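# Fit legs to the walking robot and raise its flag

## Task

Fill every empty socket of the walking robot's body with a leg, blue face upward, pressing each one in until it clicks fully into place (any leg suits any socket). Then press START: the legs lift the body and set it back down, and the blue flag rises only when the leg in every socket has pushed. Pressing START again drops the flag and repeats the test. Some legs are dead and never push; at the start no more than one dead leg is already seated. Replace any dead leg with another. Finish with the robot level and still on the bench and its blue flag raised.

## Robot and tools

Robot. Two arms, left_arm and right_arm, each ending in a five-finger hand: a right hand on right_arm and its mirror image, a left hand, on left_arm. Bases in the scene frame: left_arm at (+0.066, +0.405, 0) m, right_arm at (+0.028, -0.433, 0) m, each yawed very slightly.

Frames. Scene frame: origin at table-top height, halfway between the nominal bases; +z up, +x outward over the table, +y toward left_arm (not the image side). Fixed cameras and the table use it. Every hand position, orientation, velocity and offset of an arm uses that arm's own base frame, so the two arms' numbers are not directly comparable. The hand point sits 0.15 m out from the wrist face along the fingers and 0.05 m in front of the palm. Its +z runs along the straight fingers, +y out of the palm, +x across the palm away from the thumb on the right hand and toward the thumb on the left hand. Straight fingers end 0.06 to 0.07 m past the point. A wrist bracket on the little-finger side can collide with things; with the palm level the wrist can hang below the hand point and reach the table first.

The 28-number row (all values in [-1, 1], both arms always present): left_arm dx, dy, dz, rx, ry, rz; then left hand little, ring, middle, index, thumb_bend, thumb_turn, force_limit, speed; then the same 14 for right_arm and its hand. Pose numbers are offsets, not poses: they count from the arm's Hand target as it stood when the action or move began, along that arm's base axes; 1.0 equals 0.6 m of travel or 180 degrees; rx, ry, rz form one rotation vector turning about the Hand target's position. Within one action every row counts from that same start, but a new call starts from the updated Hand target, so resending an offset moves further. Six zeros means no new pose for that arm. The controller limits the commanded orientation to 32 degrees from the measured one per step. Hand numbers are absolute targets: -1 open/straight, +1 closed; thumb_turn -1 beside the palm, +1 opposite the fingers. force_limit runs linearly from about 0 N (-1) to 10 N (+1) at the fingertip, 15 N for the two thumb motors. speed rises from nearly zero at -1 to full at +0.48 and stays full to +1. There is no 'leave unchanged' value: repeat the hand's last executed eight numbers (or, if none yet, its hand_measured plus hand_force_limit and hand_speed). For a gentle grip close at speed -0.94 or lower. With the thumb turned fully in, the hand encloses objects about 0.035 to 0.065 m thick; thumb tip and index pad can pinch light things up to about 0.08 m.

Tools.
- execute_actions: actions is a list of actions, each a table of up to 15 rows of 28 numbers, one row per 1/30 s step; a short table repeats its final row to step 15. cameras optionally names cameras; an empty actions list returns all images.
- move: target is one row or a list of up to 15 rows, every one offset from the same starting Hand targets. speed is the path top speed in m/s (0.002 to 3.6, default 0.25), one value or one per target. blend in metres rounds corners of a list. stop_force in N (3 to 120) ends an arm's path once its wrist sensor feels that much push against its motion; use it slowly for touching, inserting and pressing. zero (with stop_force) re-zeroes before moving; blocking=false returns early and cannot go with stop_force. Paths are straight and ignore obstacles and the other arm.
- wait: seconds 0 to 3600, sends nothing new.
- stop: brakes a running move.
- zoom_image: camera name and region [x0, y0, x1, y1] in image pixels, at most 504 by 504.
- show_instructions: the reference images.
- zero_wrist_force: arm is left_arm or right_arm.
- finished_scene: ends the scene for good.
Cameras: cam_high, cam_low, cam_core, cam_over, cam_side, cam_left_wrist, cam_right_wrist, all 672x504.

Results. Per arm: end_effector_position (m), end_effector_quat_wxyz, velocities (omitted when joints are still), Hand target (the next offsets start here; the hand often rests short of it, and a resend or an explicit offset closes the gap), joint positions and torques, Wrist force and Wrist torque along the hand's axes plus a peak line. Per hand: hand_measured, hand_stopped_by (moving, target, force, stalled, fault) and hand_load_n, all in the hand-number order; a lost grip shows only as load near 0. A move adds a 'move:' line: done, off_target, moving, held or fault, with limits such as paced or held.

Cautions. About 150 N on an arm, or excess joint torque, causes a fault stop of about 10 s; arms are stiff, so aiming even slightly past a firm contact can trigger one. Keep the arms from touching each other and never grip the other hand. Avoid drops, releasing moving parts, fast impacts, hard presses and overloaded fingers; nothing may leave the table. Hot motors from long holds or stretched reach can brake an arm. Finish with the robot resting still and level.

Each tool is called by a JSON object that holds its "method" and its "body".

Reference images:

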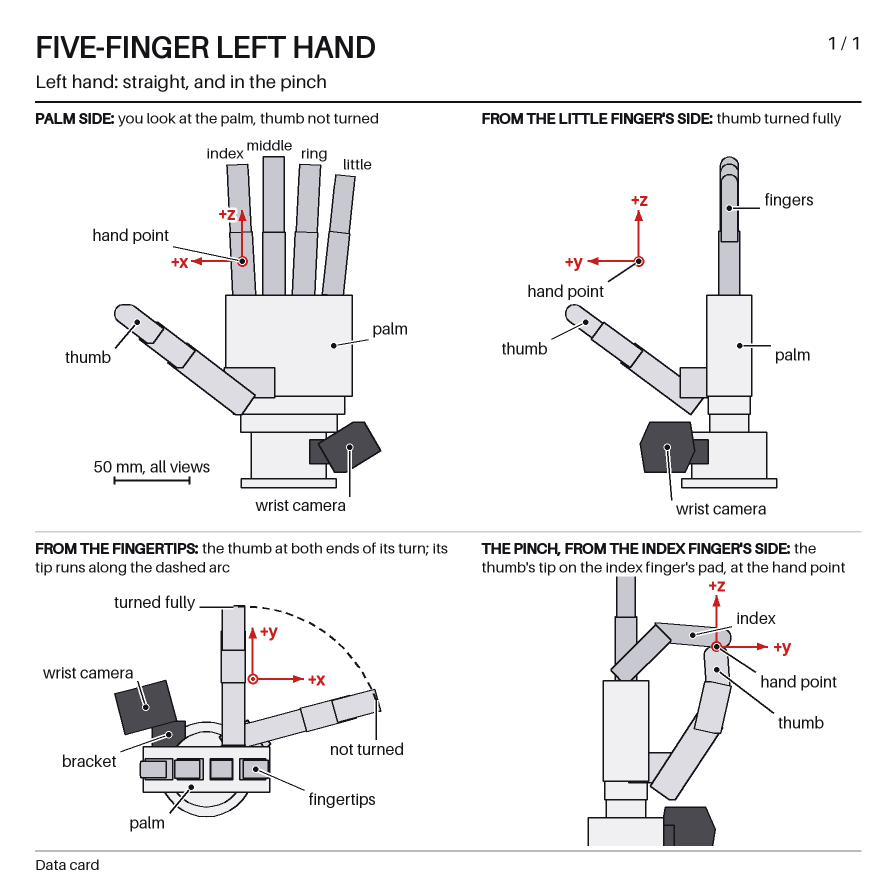

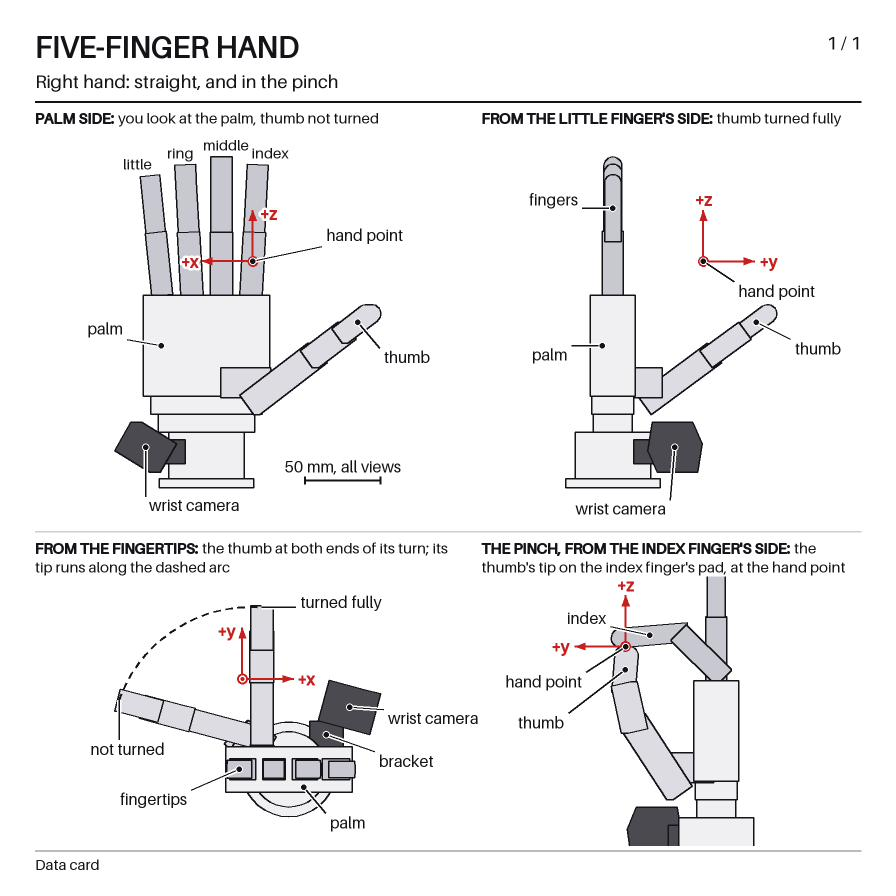

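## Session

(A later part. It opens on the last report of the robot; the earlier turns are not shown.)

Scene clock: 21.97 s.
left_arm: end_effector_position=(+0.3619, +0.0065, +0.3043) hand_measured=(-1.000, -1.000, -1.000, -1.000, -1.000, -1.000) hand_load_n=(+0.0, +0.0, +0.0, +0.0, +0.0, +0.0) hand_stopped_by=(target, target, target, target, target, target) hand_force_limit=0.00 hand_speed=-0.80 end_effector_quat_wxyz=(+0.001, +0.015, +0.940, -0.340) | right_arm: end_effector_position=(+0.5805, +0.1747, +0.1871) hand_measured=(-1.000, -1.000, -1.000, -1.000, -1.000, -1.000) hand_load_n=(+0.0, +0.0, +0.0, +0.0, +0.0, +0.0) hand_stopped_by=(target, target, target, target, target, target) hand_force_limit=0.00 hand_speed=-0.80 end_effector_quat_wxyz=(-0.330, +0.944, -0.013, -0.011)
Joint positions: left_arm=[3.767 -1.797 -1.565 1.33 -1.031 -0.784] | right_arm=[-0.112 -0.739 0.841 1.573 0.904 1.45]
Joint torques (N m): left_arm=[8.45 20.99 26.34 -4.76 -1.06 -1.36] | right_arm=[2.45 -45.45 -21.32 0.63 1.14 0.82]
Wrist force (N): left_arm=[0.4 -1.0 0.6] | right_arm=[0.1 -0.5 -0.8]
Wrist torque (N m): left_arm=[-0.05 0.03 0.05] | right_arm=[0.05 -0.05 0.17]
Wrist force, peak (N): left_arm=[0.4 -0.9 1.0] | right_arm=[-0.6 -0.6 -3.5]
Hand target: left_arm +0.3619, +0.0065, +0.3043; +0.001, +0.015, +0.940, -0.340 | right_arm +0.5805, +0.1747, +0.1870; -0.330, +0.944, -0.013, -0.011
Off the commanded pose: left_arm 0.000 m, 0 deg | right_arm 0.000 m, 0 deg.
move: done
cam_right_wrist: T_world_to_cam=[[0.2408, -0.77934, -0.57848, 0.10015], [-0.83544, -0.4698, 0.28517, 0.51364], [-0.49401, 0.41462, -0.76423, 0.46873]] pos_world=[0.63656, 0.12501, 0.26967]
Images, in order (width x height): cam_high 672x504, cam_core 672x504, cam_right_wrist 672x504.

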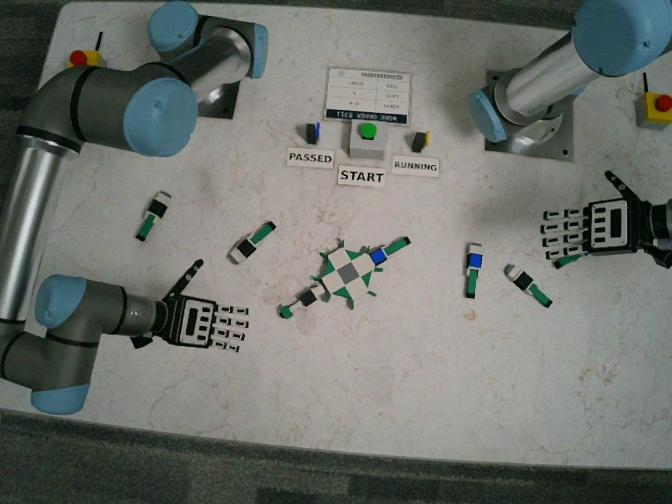

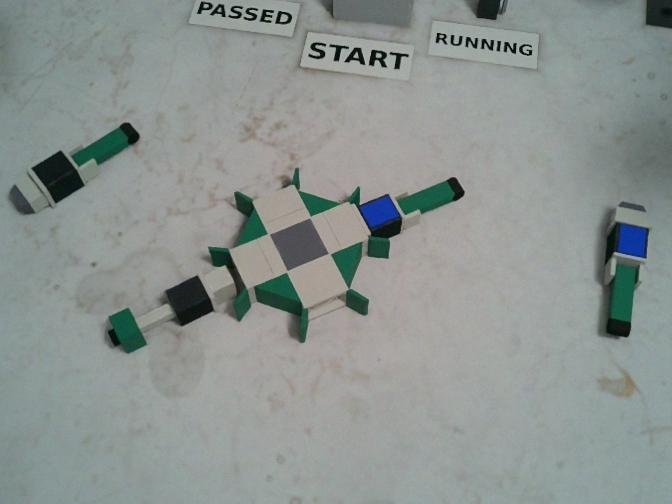

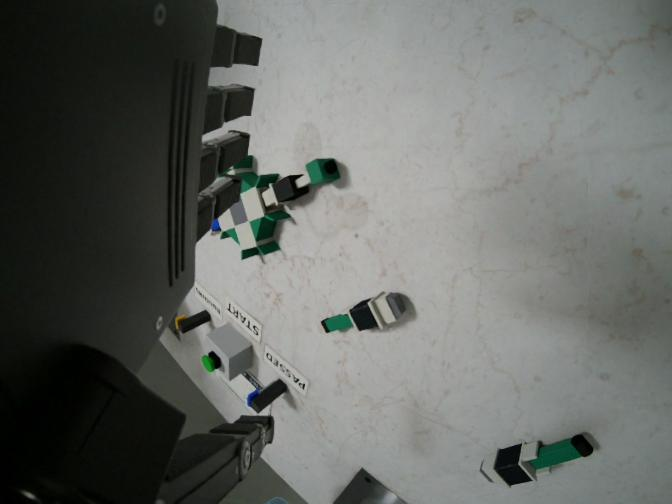

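{"method": "move", "body": {"target": [0, 0, 0, 0, 0, 0, -1, -1, -1, -1, -1, -1, 0, -0.8, 0.035, 0.19, -0.084, 0, 0, 0, -1, -1, -1, -1, -1, -1, 0, -0.8], "cameras": ["cam_right_wrist"], "speed": 0.3}}

{"method": "zoom_image", "body": {"camera": "cam_right_wrist", "region": [220, 120, 460, 320]}}

Scene clock: 23.33 s.
left_arm: end_effector_position=(+0.3619, +0.0065, +0.3043) hand_measured=(-1.000, -1.000, -1.000, -1.000, -1.000, -1.000) hand_load_n=(+0.0, +0.0, +0.0, +0.0, +0.0, -0.5) hand_stopped_by=(target, target, target, target, target, target) hand_force_limit=0.00 hand_speed=-0.80 end_effector_quat_wxyz=(+0.001, +0.015, +0.940, -0.340) | right_arm: end_effector_position=(+0.6015, +0.2886, +0.1365) hand_measured=(-1.000, -1.000, -1.000, -1.000, -1.000, -1.000) hand_load_n=(+0.0, +0.0, +0.0, +0.0, +0.0, +0.0) hand_stopped_by=(target, target, target, target, target, target) hand_force_limit=0.00 hand_speed=-0.80 end_effector_quat_wxyz=(-0.330, +0.944, -0.013, -0.011)
Joint positions: left_arm=[3.767 -1.797 -1.565 1.33 -1.031 -0.784] | right_arm=[0.071 -0.576 0.63 1.476 0.898 1.683]
Joint torques (N m): left_arm=[8.07 20.17 25.8 -4.76 -0.92 -1.37] | right_arm=[4.46 -61.43 -22.68 0.5 -2.42 1.5]
Wrist force (N): left_arm=[0.6 -0.6 0.8] | right_arm=[0.7 -0.3 -1.1]
Wrist torque (N m): left_arm=[0.00 0.01 0.04] | right_arm=[0.09 -0.13 0.17]
Wrist force, peak (N): left_arm=[0.5 -1.0 1.1] | right_arm=[-0.2 0.4 -2.9]
Hand target: left_arm +0.3619, +0.0065, +0.3043; +0.001, +0.015, +0.940, -0.340 | right_arm +0.6015, +0.2887, +0.1366; -0.330, +0.944, -0.013, -0.011
Off the commanded pose: left_arm 0.000 m, 0 deg | right_arm 0.000 m, 0 deg.
move: done
cam_right_wrist: T_world_to_cam=[[0.24066, -0.77946, -0.57839, 0.15472], [-0.83543, -0.4697, 0.28538, 0.59909], [-0.49411, 0.41452, -0.76422, 0.39342]] pos_world=[0.65766, 0.23891, 0.21917]

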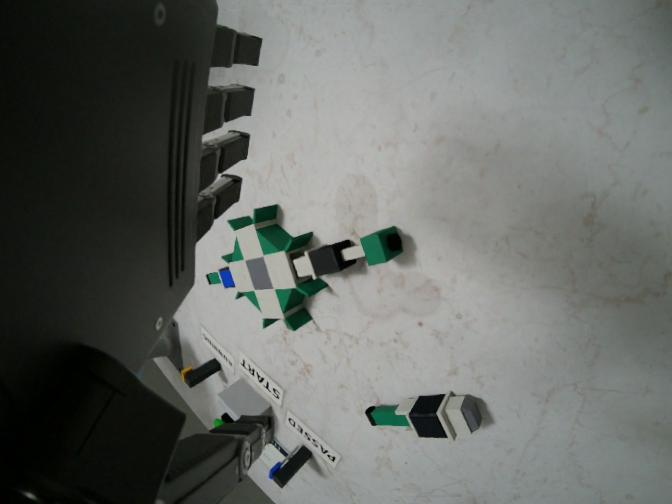

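Scaled by 2.100 from the camera's image (finer frame: 960x720).

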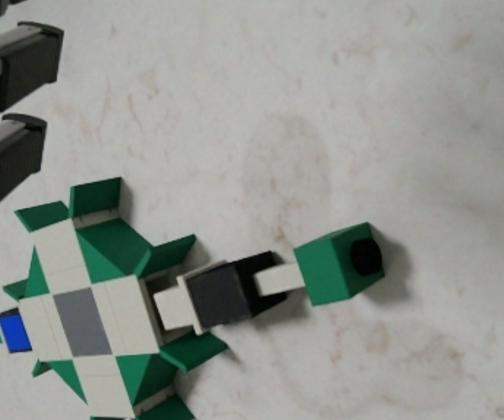

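{"method": "move", "body": {"target": [-0.413, -0.574, -0.09, 0.222, 0, 0, -1, -1, -1, -1, -1, -1, 0, -0.8, -0.05, -0.25, 0.25, 0, 0, 0, -1, -1, -1, -1, -1, -1, 0, -0.8], "cameras": ["cam_high", "cam_side", "cam_over"], "speed": 0.4}}

Scene clock: 26.00 s.
left_arm: end_effector_position=(+0.1141, -0.3378, +0.2503) hand_measured=(-1.000, -1.000, -1.000, -1.000, -1.000, -1.000) hand_load_n=(+0.0, +0.0, +0.0, +0.0, +0.0, +0.0) hand_stopped_by=(target, target, target, target, target, target) hand_force_limit=0.00 hand_speed=-0.80 end_effector_quat_wxyz=(-0.004, +0.014, +1.000, +0.001) | right_arm: end_effector_position=(+0.5715, +0.1387, +0.2867) hand_measured=(-1.000, -1.000, -1.000, -1.000, -1.000, -1.000) hand_load_n=(+0.0, +0.0, +0.0, +0.0, +0.0, +0.0) hand_stopped_by=(target, target, target, target, target, target) hand_force_limit=0.00 hand_speed=-0.80 end_effector_quat_wxyz=(-0.330, +0.944, -0.013, -0.011)
Joint positions: left_arm=[2.239 -1.852 -1.473 1.747 -1.566 -2.445] | right_arm=[-0.173 -0.781 0.674 1.83 0.912 1.373]
Joint torques (N m): left_arm=[-12.2 24.19 26.87 -1.69 -0.9 -1.22] | right_arm=[-0.26 -32.66 -11.93 2.99 -2.85 -0.33]
Wrist force (N): left_arm=[0.7 -0.5 -0.4] | right_arm=[0.3 -0.4 -1.3]
Wrist torque (N m): left_arm=[-0.18 -0.02 0.09] | right_arm=[0.11 -0.07 0.00]
Wrist force, peak (N): left_arm=[2.1 -3.4 0.4] | right_arm=[0.1 -0.1 -2.4]
Hand target: left_arm +0.1141, -0.3379, +0.2503; -0.004, +0.014, +1.000, +0.001 | right_arm +0.5715, +0.1387, +0.2866; -0.330, +0.944, -0.013, -0.011
Off the commanded pose: left_arm 0.000 m, 0 deg | right_arm 0.000 m, 0 deg.
move: done
Images, in order (width x height): cam_high 672x504, cam_over 672x504, cam_side 672x504.

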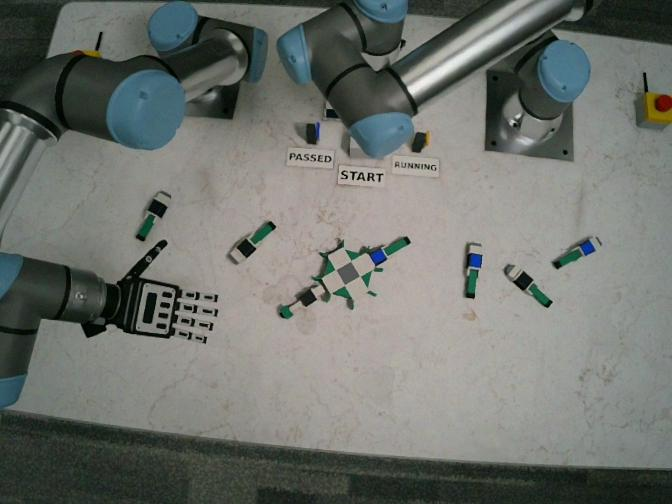

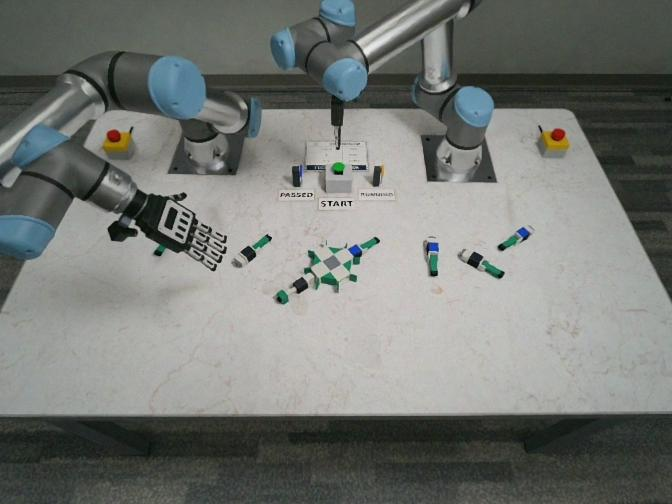

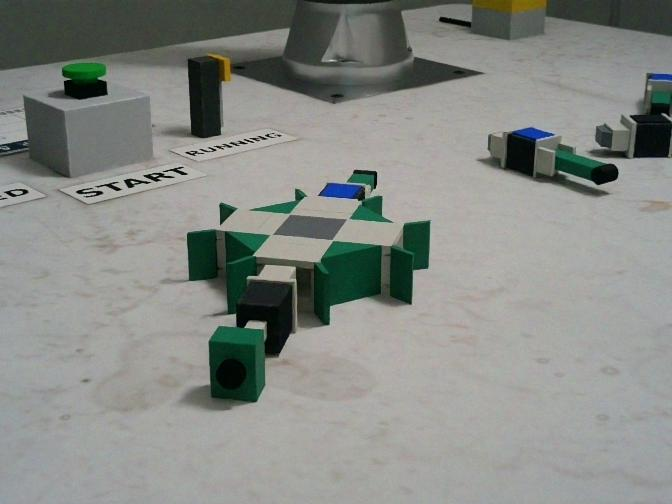

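{"method": "move", "body": {"target": [0, 0, -0.142, 0, 0, 0, -1, -1, -1, -1, -1, -1, 0, -0.8, 0, 0, 0, 0, 0, 0, -1, -1, -1, -1, -1, -1, 0, -0.8], "cameras": ["cam_side", "cam_over"]}}

{"method": "zoom_image", "body": {"camera": "cam_side", "region": [0, 0, 260, 200]}}

{"method": "zoom_image", "body": {"camera": "cam_over", "region": [270, 60, 420, 220]}}

Scene clock: 27.10 s.
left_arm: end_effector_position=(+0.1140, -0.3379, +0.1652) hand_measured=(-1.000, -1.000, -1.000, -1.000, -1.000, -1.000) hand_load_n=(+0.0, +0.0, +0.0, +0.0, +0.0, +0.0) hand_stopped_by=(target, target, target, target, target, target) hand_force_limit=0.00 hand_speed=-0.80 end_effector_quat_wxyz=(-0.004, +0.014, +1.000, +0.001) | right_arm: end_effector_position=(+0.5715, +0.1387, +0.2866) hand_measured=(-1.000, -1.000, -1.000, -1.000, -1.000, -1.000) hand_load_n=(+0.0, +0.0, +0.0, +0.0, +0.0, +0.0) hand_stopped_by=(target, target, target, target, target, target) hand_force_limit=0.00 hand_speed=-0.80 end_effector_quat_wxyz=(-0.330, +0.944, -0.013, -0.011)
Joint positions: left_arm=[2.238 -1.909 -1.624 1.954 -1.566 -2.445] | right_arm=[-0.173 -0.781 0.674 1.83 0.912 1.373]
Joint torques (N m): left_arm=[9.8 32.54 12.22 -0.56 0.67 1.58] | right_arm=[-4.14 -33.97 -10.93 3.7 -2.88 -1.09]
Wrist force (N): left_arm=[0.7 -0.4 -0.2] | right_arm=[0.1 -0.4 -1.1]
Wrist torque (N m): left_arm=[-0.17 -0.02 0.14] | right_arm=[0.09 -0.05 0.00]
Wrist force, peak (N): left_arm=[0.6 -0.6 -2.0] | right_arm=[0.0 -0.5 -1.4]
Hand target: left_arm +0.1141, -0.3379, +0.1651; -0.004, +0.014, +1.000, +0.001 | right_arm +0.5715, +0.1387, +0.2866; -0.330, +0.944, -0.013, -0.011
Off the commanded pose: left_arm 0.000 m, 0 deg | right_arm 0.000 m, 0 deg.
move: done
Images, in order (width x height): cam_over 672x504, cam_side 672x504.

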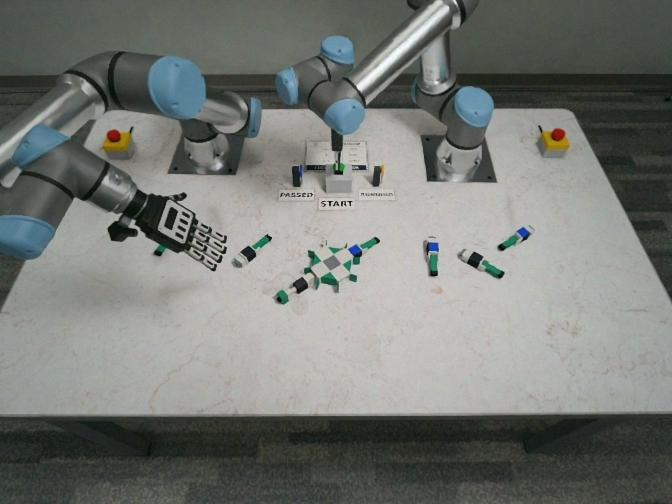

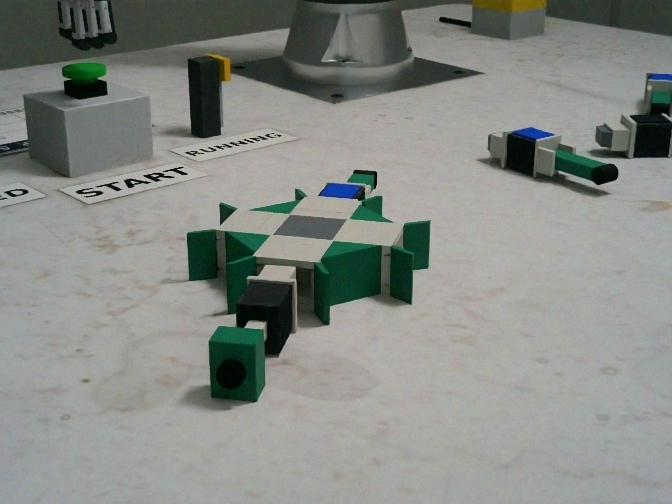

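Scaled by 1.938.

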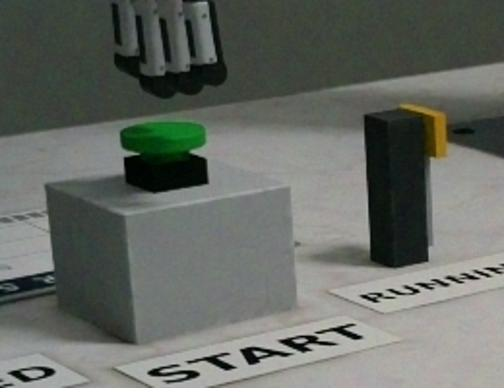

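Scaled by 3.150.

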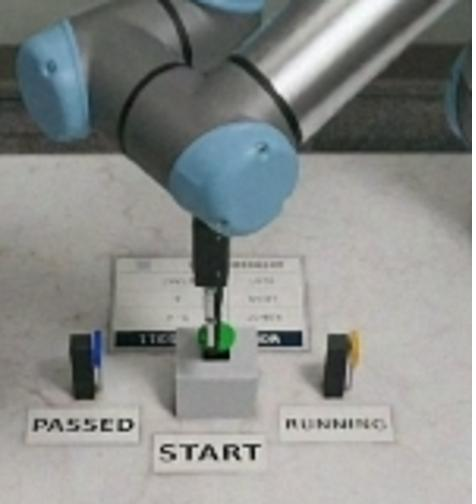

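{"method": "move", "body": {"target": [0, 0, -0.067, 0, 0, 0, -1, -1, -1, -1, -1, -1, 0, -0.8, 0, 0, 0, 0, 0, 0, -1, -1, -1, -1, -1, -1, 0, -0.8], "cameras": ["cam_side", "cam_core"], "speed": 0.03, "stop_force": 12}}

Scene clock: 28.80 s.
left_arm: end_effector_position=(+0.1140, -0.3379, +0.1450) hand_measured=(-1.000, -1.000, -1.000, -1.000, -1.000, -1.000) hand_load_n=(+0.0, +0.0, +0.0, -0.5, +0.0, +0.0) hand_stopped_by=(target, target, target, target, target, target) hand_force_limit=0.00 hand_speed=-0.80 end_effector_quat_wxyz=(-0.004, +0.014, +1.000, +0.001) | right_arm: end_effector_position=(+0.5715, +0.1387, +0.2866) hand_measured=(-1.000, -1.000, -1.000, -1.000, -1.000, -1.000) hand_load_n=(+0.0, +0.0, +0.0, +0.0, +0.0, +0.0) hand_stopped_by=(target, target, target, target, target, target) hand_force_limit=0.00 hand_speed=-0.80 end_effector_quat_wxyz=(-0.330, +0.944, -0.013, -0.011)
Joint positions: left_arm=[2.238 -1.928 -1.653 2.002 -1.566 -2.445] | right_arm=[-0.173 -0.781 0.674 1.83 0.912 1.373]
Joint torques (N m): left_arm=[5.42 34.49 22.23 -2.01 0.61 1.52] | right_arm=[-5.22 -33.77 -11.2 3.72 -2.9 -1.18]
Wrist force (N): left_arm=[0.9 -0.8 -13.0] | right_arm=[0.1 -0.2 -1.3]
Wrist torque (N m): left_arm=[0.58 -0.36 0.16] | right_arm=[0.14 -0.04 0.00]
Wrist force, peak (N): left_arm=[-0.2 -2.0 -55.5] | right_arm=[0.1 -0.4 -1.4]
Hand target: left_arm +0.1140, -0.3379, +0.1450; -0.004, +0.014, +1.000, +0.001 (not the last commanded pose) | right_arm +0.5715, +0.1387, +0.2866; -0.330, +0.944, -0.013, -0.011
Off the commanded pose: left_arm 0.020 m, 0 deg | right_arm 0.000 m, 0 deg.
move: contact (left_arm)
Images, in order (width x height): cam_core 672x504, cam_side 672x504.

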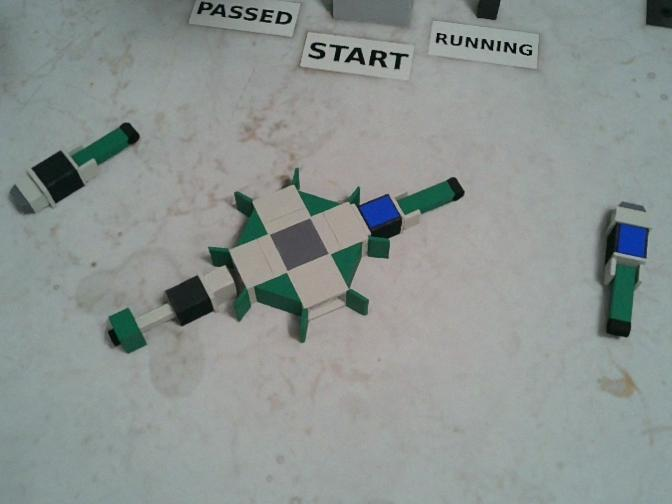

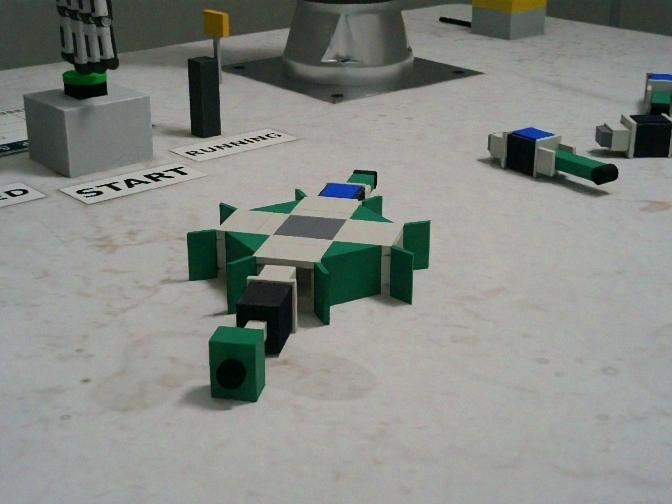

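{"method": "wait", "body": {"seconds": 0.5, "cameras": ["cam_side"]}}

{"method": "wait", "body": {"seconds": 0.7, "cameras": ["cam_side"]}}

{"method": "wait", "body": {"seconds": 0.7, "cameras": ["cam_side", "cam_core"]}}

Scene clock: 29.43 s.
left_arm: end_effector_position=(+0.1141, -0.3379, +0.1450) hand_measured=(-1.000, -1.000, -1.000, -1.000, -1.000, -1.000) hand_load_n=(+0.0, +0.0, +0.0, +0.0, +0.0, +0.0) hand_stopped_by=(target, target, target, target, target, target) hand_force_limit=0.00 hand_speed=-0.80 end_effector_quat_wxyz=(-0.004, +0.014, +1.000, +0.001) | right_arm: end_effector_position=(+0.5715, +0.1387, +0.2866) hand_measured=(-1.000, -1.000, -1.000, -1.000, -1.000, -1.000) hand_load_n=(+0.0, +0.0, +0.0, +0.0, +0.0, +0.0) hand_stopped_by=(target, target, target, target, target, target) hand_force_limit=0.00 hand_speed=-0.80 end_effector_quat_wxyz=(-0.330, +0.944, -0.013, -0.011)
Joint positions: left_arm=[2.238 -1.928 -1.653 2.002 -1.566 -2.445] | right_arm=[-0.173 -0.781 0.674 1.83 0.912 1.373]
Joint torques (N m): left_arm=[2.19 33.78 21.77 -1.24 0.74 1.31] | right_arm=[-5.14 -33.85 -11.38 3.69 -2.9 -1.06]
Wrist force (N): left_arm=[0.9 -0.6 -12.4] | right_arm=[0.1 -0.6 -1.0]
Wrist torque (N m): left_arm=[0.56 -0.34 0.15] | right_arm=[0.05 -0.05 -0.02]
Wrist force, peak (N): left_arm=[0.7 -0.7 -13.1] | right_arm=[0.3 -0.5 -1.4]
Hand target: left_arm +0.1140, -0.3379, +0.1450; -0.004, +0.014, +1.000, +0.001 (not the last commanded pose) | right_arm +0.5715, +0.1387, +0.2866; -0.330, +0.944, -0.013, -0.011
Off the commanded pose: left_arm 0.020 m, 0 deg | right_arm 0.000 m, 0 deg.
wait: 0.50 s; at rest by 0.03 s

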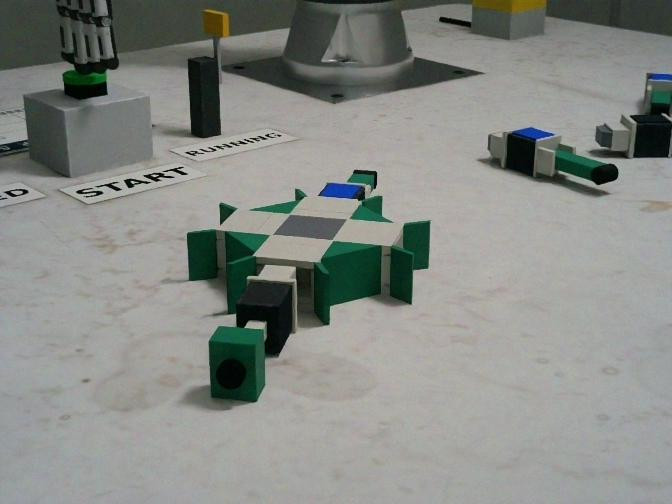

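Scene clock: 30.13 s.
left_arm: end_effector_position=(+0.1141, -0.3379, +0.1450) hand_measured=(-1.000, -1.000, -1.000, -1.000, -1.000, -1.000) hand_load_n=(+0.0, +0.0, +0.0, +0.5, +0.0, +0.0) hand_stopped_by=(target, target, target, target, target, target) hand_force_limit=0.00 hand_speed=-0.80 end_effector_quat_wxyz=(-0.004, +0.014, +1.000, +0.001) | right_arm: end_effector_position=(+0.5715, +0.1387, +0.2866) hand_measured=(-1.000, -1.000, -1.000, -1.000, -1.000, -1.000) hand_load_n=(+0.0, +0.0, +0.0, +0.0, +0.0, -0.5) hand_stopped_by=(target, target, target, target, target, target) hand_force_limit=0.00 hand_speed=-0.80 end_effector_quat_wxyz=(-0.330, +0.944, -0.013, -0.011)
Joint positions: left_arm=[2.238 -1.928 -1.653 2.002 -1.566 -2.445] | right_arm=[-0.173 -0.781 0.674 1.83 0.912 1.373]
Joint torques (N m): left_arm=[-1.28 34.08 21.7 -0.69 0.71 1.6] | right_arm=[-4.72 -33.36 -12.19 3.69 -2.83 -1.17]
Wrist force (N): left_arm=[0.4 -0.8 -12.5] | right_arm=[0.4 -0.5 -1.5]
Wrist torque (N m): left_arm=[0.54 -0.26 0.13] | right_arm=[0.10 -0.07 0.00]
Wrist force, peak (N): left_arm=[0.7 -0.7 -12.8] | right_arm=[0.4 -0.5 -1.5]
Hand target: left_arm +0.1140, -0.3379, +0.1450; -0.004, +0.014, +1.000, +0.001 (not the last commanded pose) | right_arm +0.5715, +0.1387, +0.2866; -0.330, +0.944, -0.013, -0.011
Off the commanded pose: left_arm 0.020 m, 0 deg | right_arm 0.000 m, 0 deg.
wait: 0.70 s; at rest by 0.17 s

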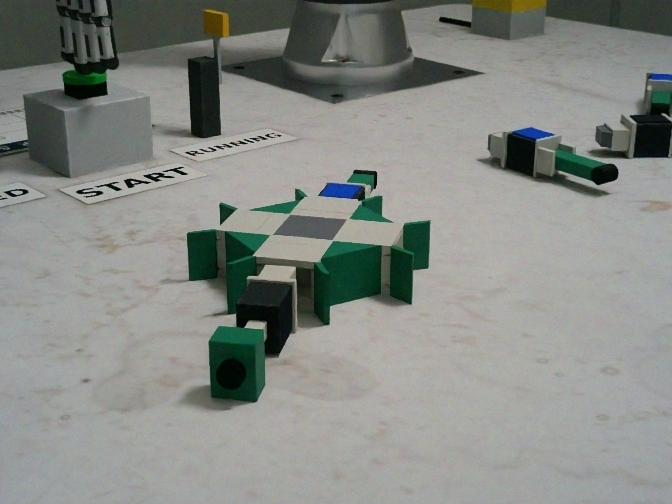

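Scene clock: 30.83 s.
left_arm: end_effector_position=(+0.1141, -0.3379, +0.1450) hand_measured=(-1.000, -1.000, -1.000, -1.000, -1.000, -1.000) hand_load_n=(+0.0, +0.0, +0.0, +0.0, +0.0, +0.0) hand_stopped_by=(target, target, target, target, target, target) hand_force_limit=0.00 hand_speed=-0.80 end_effector_quat_wxyz=(-0.004, +0.014, +1.000, +0.001) | right_arm: end_effector_position=(+0.5715, +0.1387, +0.2866) hand_measured=(-1.000, -1.000, -1.000, -1.000, -1.000, -1.000) hand_load_n=(+0.0, +0.0, +0.0, +0.0, +0.0, +0.0) hand_stopped_by=(target, target, target, target, target, target) hand_force_limit=0.00 hand_speed=-0.80 end_effector_quat_wxyz=(-0.330, +0.944, -0.013, -0.011)
Joint positions: left_arm=[2.238 -1.928 -1.653 2.002 -1.566 -2.445] | right_arm=[-0.173 -0.781 0.674 1.83 0.912 1.373]
Joint torques (N m): left_arm=[-5.11 33.96 22.75 0.16 0.67 1.47] | right_arm=[-5.42 -33.99 -11.29 3.52 -2.87 -1.12]
Wrist force (N): left_arm=[0.6 -0.7 -12.2] | right_arm=[0.3 -0.5 -1.3]
Wrist torque (N m): left_arm=[0.54 -0.29 0.13] | right_arm=[0.08 -0.05 0.00]
Wrist force, peak (N): left_arm=[0.7 -0.5 -12.9] | right_arm=[0.3 -0.5 -1.3]
Hand target: left_arm +0.1140, -0.3379, +0.1450; -0.004, +0.014, +1.000, +0.001 (not the last commanded pose) | right_arm +0.5715, +0.1387, +0.2866; -0.330, +0.944, -0.013, -0.011
Off the commanded pose: left_arm 0.020 m, 0 deg | right_arm 0.000 m, 0 deg.
wait: 0.70 s; at rest by 0.17 s
Images, in order (width x height): cam_core 672x504, cam_side 672x504.

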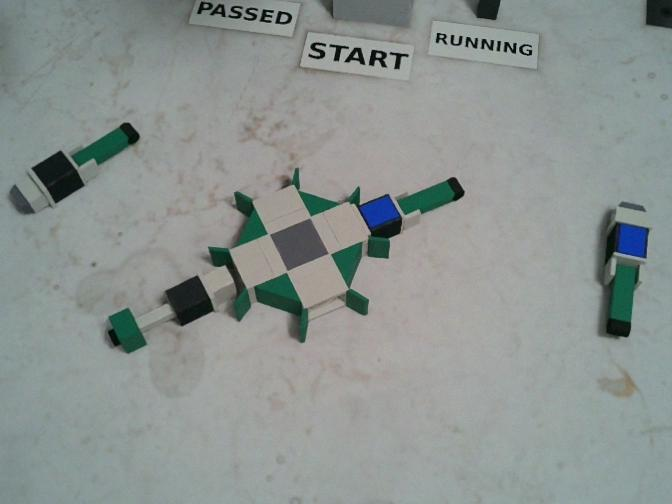

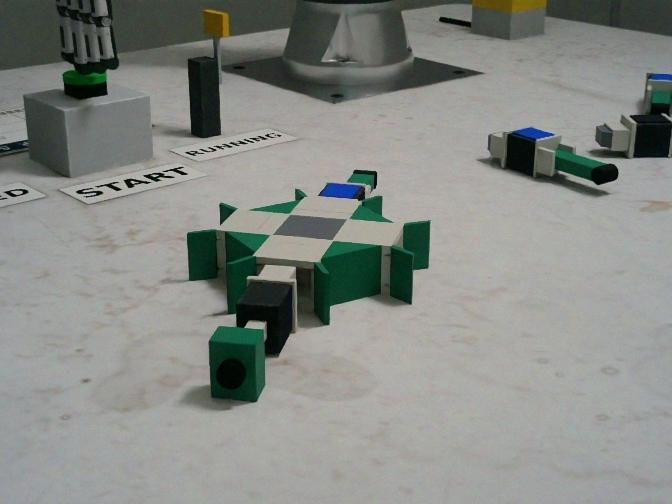

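{"method": "move", "body": {"target": [0, 0, 0.06, 0, 0, 0, -1, -1, -1, -1, -1, -1, 0, -0.8, 0, 0, 0, 0, 0, 0, -1, -1, -1, -1, -1, -1, 0, -0.8], "cameras": ["cam_side", "cam_core"], "speed": 0.15}}

{"method": "wait", "body": {"seconds": 1, "cameras": ["cam_side"]}}

Scene clock: 31.73 s.
left_arm: end_effector_position=(+0.1141, -0.3379, +0.1809) hand_measured=(-1.000, -1.000, -1.000, -1.000, -1.000, -1.000) hand_load_n=(+0.0, +0.0, +0.0, +0.0, +0.0, +0.0) hand_stopped_by=(target, target, target, target, target, target) hand_force_limit=0.00 hand_speed=-0.80 end_effector_quat_wxyz=(-0.004, +0.014, +1.000, +0.001) | right_arm: end_effector_position=(+0.5715, +0.1387, +0.2866) hand_measured=(-1.000, -1.000, -1.000, -1.000, -1.000, -1.000) hand_load_n=(+0.0, +0.0, +0.0, +0.0, +0.0, +0.0) hand_stopped_by=(target, target, target, target, target, target) hand_force_limit=0.00 hand_speed=-0.80 end_effector_quat_wxyz=(-0.330, +0.944, -0.013, -0.011)
Joint positions: left_arm=[2.238 -1.895 -1.599 1.916 -1.566 -2.445] | right_arm=[-0.173 -0.781 0.674 1.83 0.912 1.373]
Joint torques (N m): left_arm=[-9.04 26.95 13.21 -2.66 0.04 1.03] | right_arm=[-4.28 -33.52 -11.21 3.64 -2.89 -1.11]
Wrist force (N): left_arm=[0.2 -0.1 -0.2] | right_arm=[0.1 -0.5 -1.3]
Wrist torque (N m): left_arm=[-0.13 0.06 0.09] | right_arm=[0.09 -0.04 -0.01]
Wrist force, peak (N): left_arm=[0.6 -0.7 -12.8] | right_arm=[0.4 -0.7 -1.3]
Hand target: left_arm +0.1140, -0.3379, +0.1810; -0.004, +0.014, +1.000, +0.001 | right_arm +0.5715, +0.1387, +0.2866; -0.330, +0.944, -0.013, -0.011
Off the commanded pose: left_arm 0.000 m, 0 deg | right_arm 0.000 m, 0 deg.
move: done
Images, in order (width x height): cam_core 672x504, cam_side 672x504.

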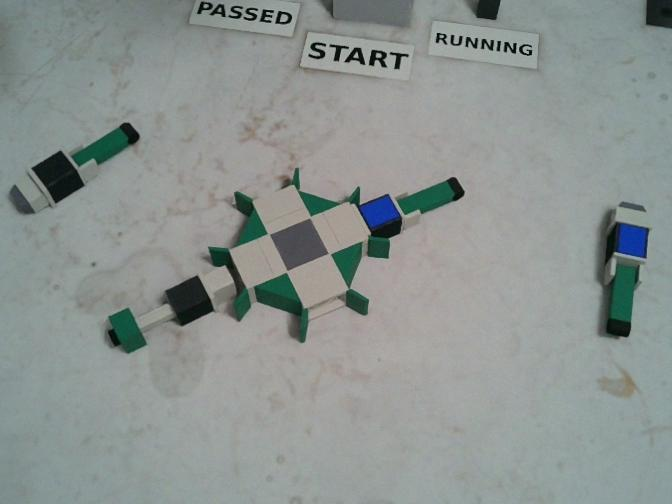

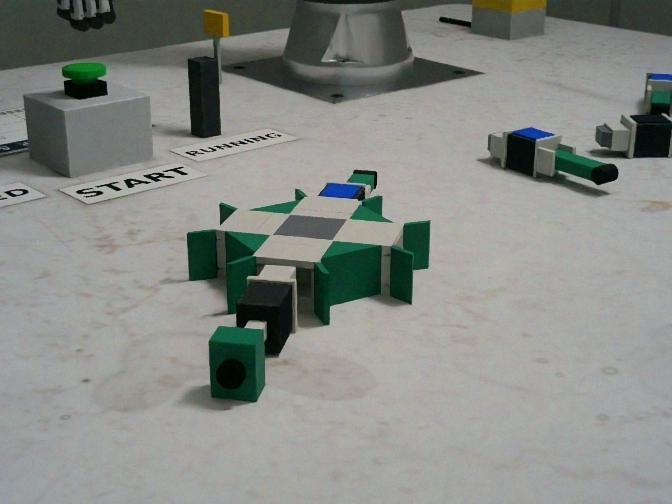

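Scene clock: 32.73 s.
left_arm: end_effector_position=(+0.1140, -0.3379, +0.1810) hand_measured=(-1.000, -1.000, -1.000, -1.000, -1.000, -1.000) hand_load_n=(+0.0, +0.0, +0.0, +0.0, +0.0, +0.0) hand_stopped_by=(target, target, target, target, target, target) hand_force_limit=0.00 hand_speed=-0.80 end_effector_quat_wxyz=(-0.004, +0.014, +1.000, +0.001) | right_arm: end_effector_position=(+0.5715, +0.1387, +0.2866) hand_measured=(-1.000, -1.000, -1.000, -1.000, -1.000, -1.000) hand_load_n=(+0.0, +0.0, +0.0, +0.0, +0.0, +0.0) hand_stopped_by=(target, target, target, target, target, target) hand_force_limit=0.00 hand_speed=-0.80 end_effector_quat_wxyz=(-0.330, +0.944, -0.013, -0.011)
Joint positions: left_arm=[2.238 -1.895 -1.599 1.916 -1.566 -2.445] | right_arm=[-0.173 -0.781 0.674 1.83 0.912 1.373]
Joint torques (N m): left_arm=[-9.94 25.23 17.36 -4.58 -1.15 -0.23] | right_arm=[-4.54 -33.61 -10.91 3.52 -2.93 -1.1]
Wrist force (N): left_arm=[0.3 -0.6 -0.5] | right_arm=[0.2 -0.3 -1.0]
Wrist torque (N m): left_arm=[-0.18 0.04 0.11] | right_arm=[0.09 -0.06 0.00]
Wrist force, peak (N): left_arm=[0.7 -0.5 -0.3] | right_arm=[0.2 -0.5 -1.4]
Hand target: left_arm +0.1140, -0.3379, +0.1810; -0.004, +0.014, +1.000, +0.001 | right_arm +0.5715, +0.1387, +0.2866; -0.330, +0.944, -0.013, -0.011
Off the commanded pose: left_arm 0.000 m, 0 deg | right_arm 0.000 m, 0 deg.
wait: 1.00 s; at rest by 0.17 s

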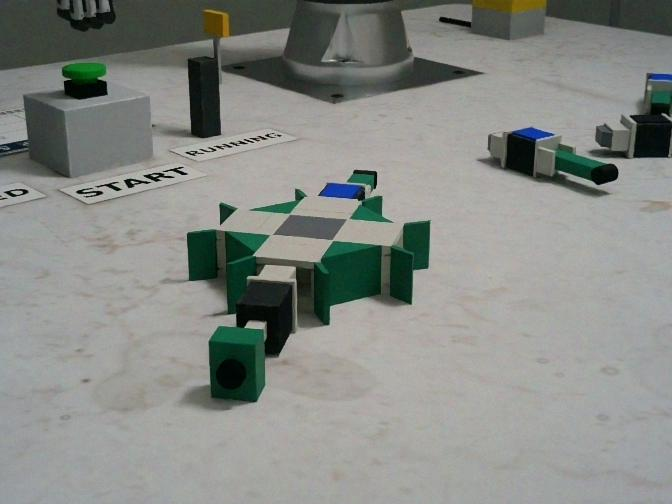

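{"method": "wait", "body": {"seconds": 2, "cameras": ["cam_side"]}}

{"method": "wait", "body": {"seconds": 2, "cameras": ["cam_side", "cam_core", "cam_high"]}}

Scene clock: 34.90 s.
left_arm: end_effector_position=(+0.1140, -0.3379, +0.1810) hand_measured=(-1.000, -1.000, -1.000, -1.000, -1.000, -1.000) hand_load_n=(+0.0, +0.0, +0.0, +0.0, +0.0, +0.0) hand_stopped_by=(target, target, target, target, target, target) hand_force_limit=0.00 hand_speed=-0.80 end_effector_quat_wxyz=(-0.004, +0.014, +1.000, +0.001) | right_arm: end_effector_position=(+0.5715, +0.1387, +0.2866) hand_measured=(-1.000, -1.000, -1.000, -1.000, -1.000, -1.000) hand_load_n=(+0.0, +0.0, +0.0, +0.0, +0.0, -0.5) hand_stopped_by=(target, target, target, target, target, target) hand_force_limit=0.00 hand_speed=-0.80 end_effector_quat_wxyz=(-0.330, +0.944, -0.013, -0.011)
Joint positions: left_arm=[2.238 -1.895 -1.599 1.916 -1.566 -2.445] | right_arm=[-0.173 -0.781 0.674 1.83 0.912 1.373]
Joint torques (N m): left_arm=[-9.47 23.95 23.25 -4.41 -1.16 -0.98] | right_arm=[-4.9 -33.49 -12.06 3.57 -2.81 -1.01]
Wrist force (N): left_arm=[0.3 -0.4 -0.2] | right_arm=[0.1 -0.4 -1.3]
Wrist torque (N m): left_arm=[-0.15 0.05 0.10] | right_arm=[0.11 -0.03 -0.01]
Wrist force, peak (N): left_arm=[0.7 -0.5 -0.3] | right_arm=[0.3 -0.6 -1.4]
Hand target: left_arm +0.1140, -0.3379, +0.1810; -0.004, +0.014, +1.000, +0.001 | right_arm +0.5715, +0.1387, +0.2866; -0.330, +0.944, -0.013, -0.011
Off the commanded pose: left_arm 0.000 m, 0 deg | right_arm 0.000 m, 0 deg.
wait: 2.00 s; at rest from the start

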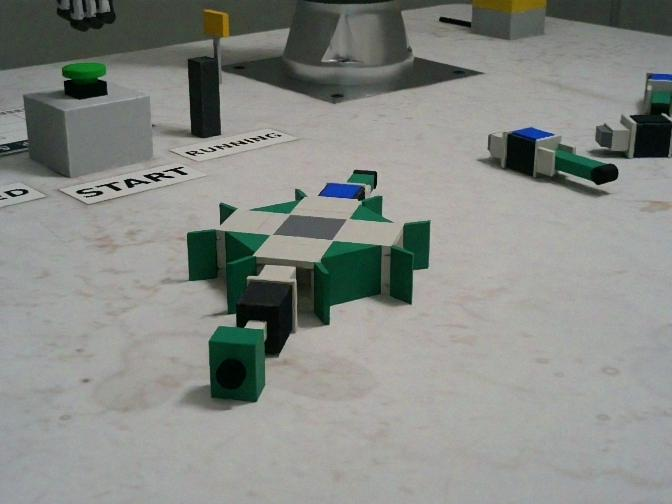

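Scene clock: 36.90 s.
left_arm: end_effector_position=(+0.1140, -0.3379, +0.1810) hand_measured=(-1.000, -1.000, -1.000, -1.000, -1.000, -1.000) hand_load_n=(+0.0, +0.0, +0.0, +0.0, -0.5, +0.0) hand_stopped_by=(target, target, target, target, target, target) hand_force_limit=0.00 hand_speed=-0.80 end_effector_quat_wxyz=(-0.004, +0.014, +1.000, +0.001) | right_arm: end_effector_position=(+0.5715, +0.1387, +0.2866) hand_measured=(-1.000, -1.000, -1.000, -1.000, -1.000, -1.000) hand_load_n=(+0.0, +0.0, +0.0, +0.0, +0.0, +0.0) hand_stopped_by=(target, target, target, target, target, target) hand_force_limit=0.00 hand_speed=-0.80 end_effector_quat_wxyz=(-0.330, +0.944, -0.013, -0.011)
Joint positions: left_arm=[2.238 -1.895 -1.599 1.916 -1.566 -2.445] | right_arm=[-0.173 -0.781 0.674 1.83 0.912 1.373]
Joint torques (N m): left_arm=[-9.46 24.59 23.24 -4.59 -1.27 -1.14] | right_arm=[-5.17 -34.08 -11.48 3.48 -2.73 -0.99]
Wrist force (N): left_arm=[0.0 -0.3 -0.3] | right_arm=[0.5 -0.4 -1.1]
Wrist torque (N m): left_arm=[-0.14 0.09 0.08] | right_arm=[0.09 -0.10 0.02]
Wrist force, peak (N): left_arm=[0.6 -0.7 -0.4] | right_arm=[0.4 -0.4 -1.7]
Hand target: left_arm +0.1140, -0.3379, +0.1810; -0.004, +0.014, +1.000, +0.001 | right_arm +0.5715, +0.1387, +0.2866; -0.330, +0.944, -0.013, -0.011
Off the commanded pose: left_arm 0.000 m, 0 deg | right_arm 0.000 m, 0 deg.
wait: 2.00 s; at rest by 0.17 s
Images, in order (width x height): cam_high 672x504, cam_core 672x504, cam_side 672x504.

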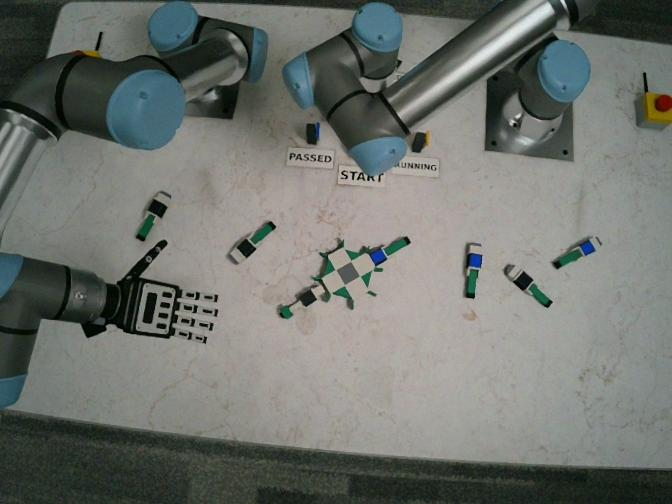

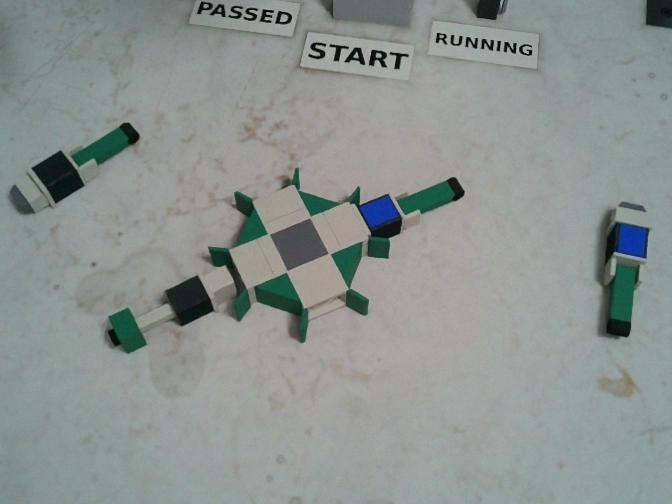

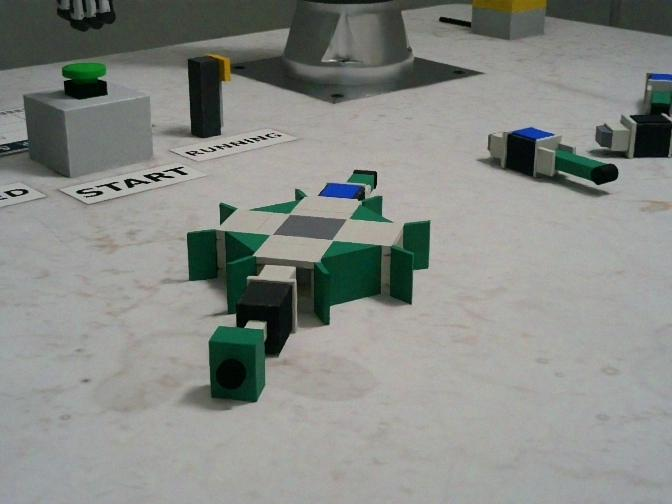

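{"method": "execute_actions", "body": {"actions": [], "cameras": ["cam_low", "cam_side"]}}

{"method": "zoom_image", "body": {"camera": "cam_low", "region": [230, 245, 400, 305]}}

{"method": "zoom_image", "body": {"camera": "cam_low", "region": [430, 245, 610, 295]}}

{"method": "zoom_image", "body": {"camera": "cam_side", "region": [290, 160, 450, 260]}}

{"method": "zoom_image", "body": {"camera": "cam_side", "region": [480, 60, 672, 200]}}

Scene clock: 39.80 s.
left_arm: end_effector_position=(+0.1140, -0.3379, +0.1810) hand_measured=(-1.000, -1.000, -1.000, -1.000, -1.000, -1.000) hand_load_n=(+0.0, +0.0, +0.0, +0.0, +0.0, +0.0) hand_stopped_by=(target, target, target, target, target, target) hand_force_limit=0.00 hand_speed=-0.80 end_effector_quat_wxyz=(-0.004, +0.014, +1.000, +0.001) | right_arm: end_effector_position=(+0.5715, +0.1387, +0.2866) hand_measured=(-1.000, -1.000, -1.000, -1.000, -1.000, -1.000) hand_load_n=(+0.0, -0.5, +0.0, +0.0, +0.0, +0.0) hand_stopped_by=(target, target, target, target, target, target) hand_force_limit=0.00 hand_speed=-0.80 end_effector_quat_wxyz=(-0.330, +0.944, -0.013, -0.011)
Joint positions: left_arm=[2.238 -1.895 -1.599 1.916 -1.566 -2.445] | right_arm=[-0.173 -0.781 0.674 1.83 0.912 1.373]
Joint velocities: within noise
Joint torques (N m): left_arm=[-9.67 23.7 22.93 -4.57 -1.3 -1.13] | right_arm=[-4.96 -33.89 -11.17 3.55 -2.86 -1.07]
Wrist force (N): left_arm=[0.2 -0.3 -0.5] | right_arm=[0.2 -0.5 -1.1]
Wrist torque (N m): left_arm=[-0.14 0.05 0.09] | right_arm=[0.09 -0.05 0.00]
Wrist force, peak (N): left_arm=[0.8 -0.3 -0.4] | right_arm=[0.4 -0.7 -1.3]
Hand target: left_arm +0.1140, -0.3379, +0.1810; -0.004, +0.014, +1.000, +0.001 | right_arm +0.5715, +0.1387, +0.2866; -0.330, +0.944, -0.013, -0.011
Off the commanded pose: left_arm 0.000 m, 0 deg | right_arm 0.000 m, 0 deg.
Images, in order (width x height): cam_low 672x504, cam_side 672x504.

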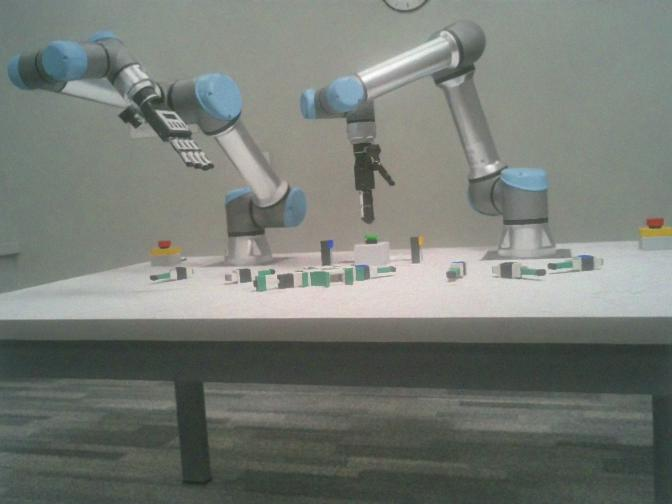

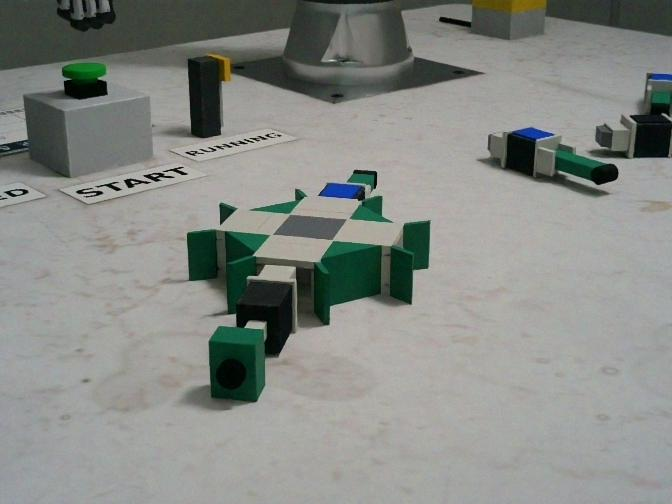

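Scaled by 2.965.

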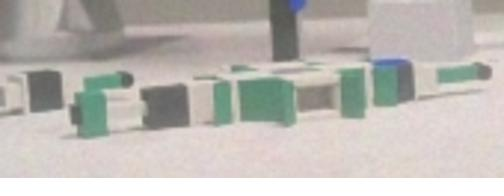

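Scaled by 2.800.

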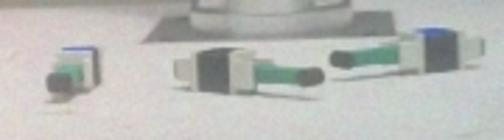

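Scaled by 3.150.

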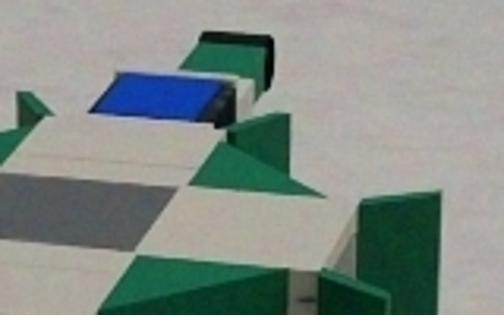

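Scaled by 2.625.

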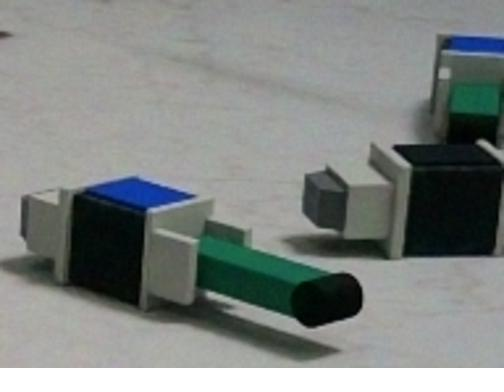

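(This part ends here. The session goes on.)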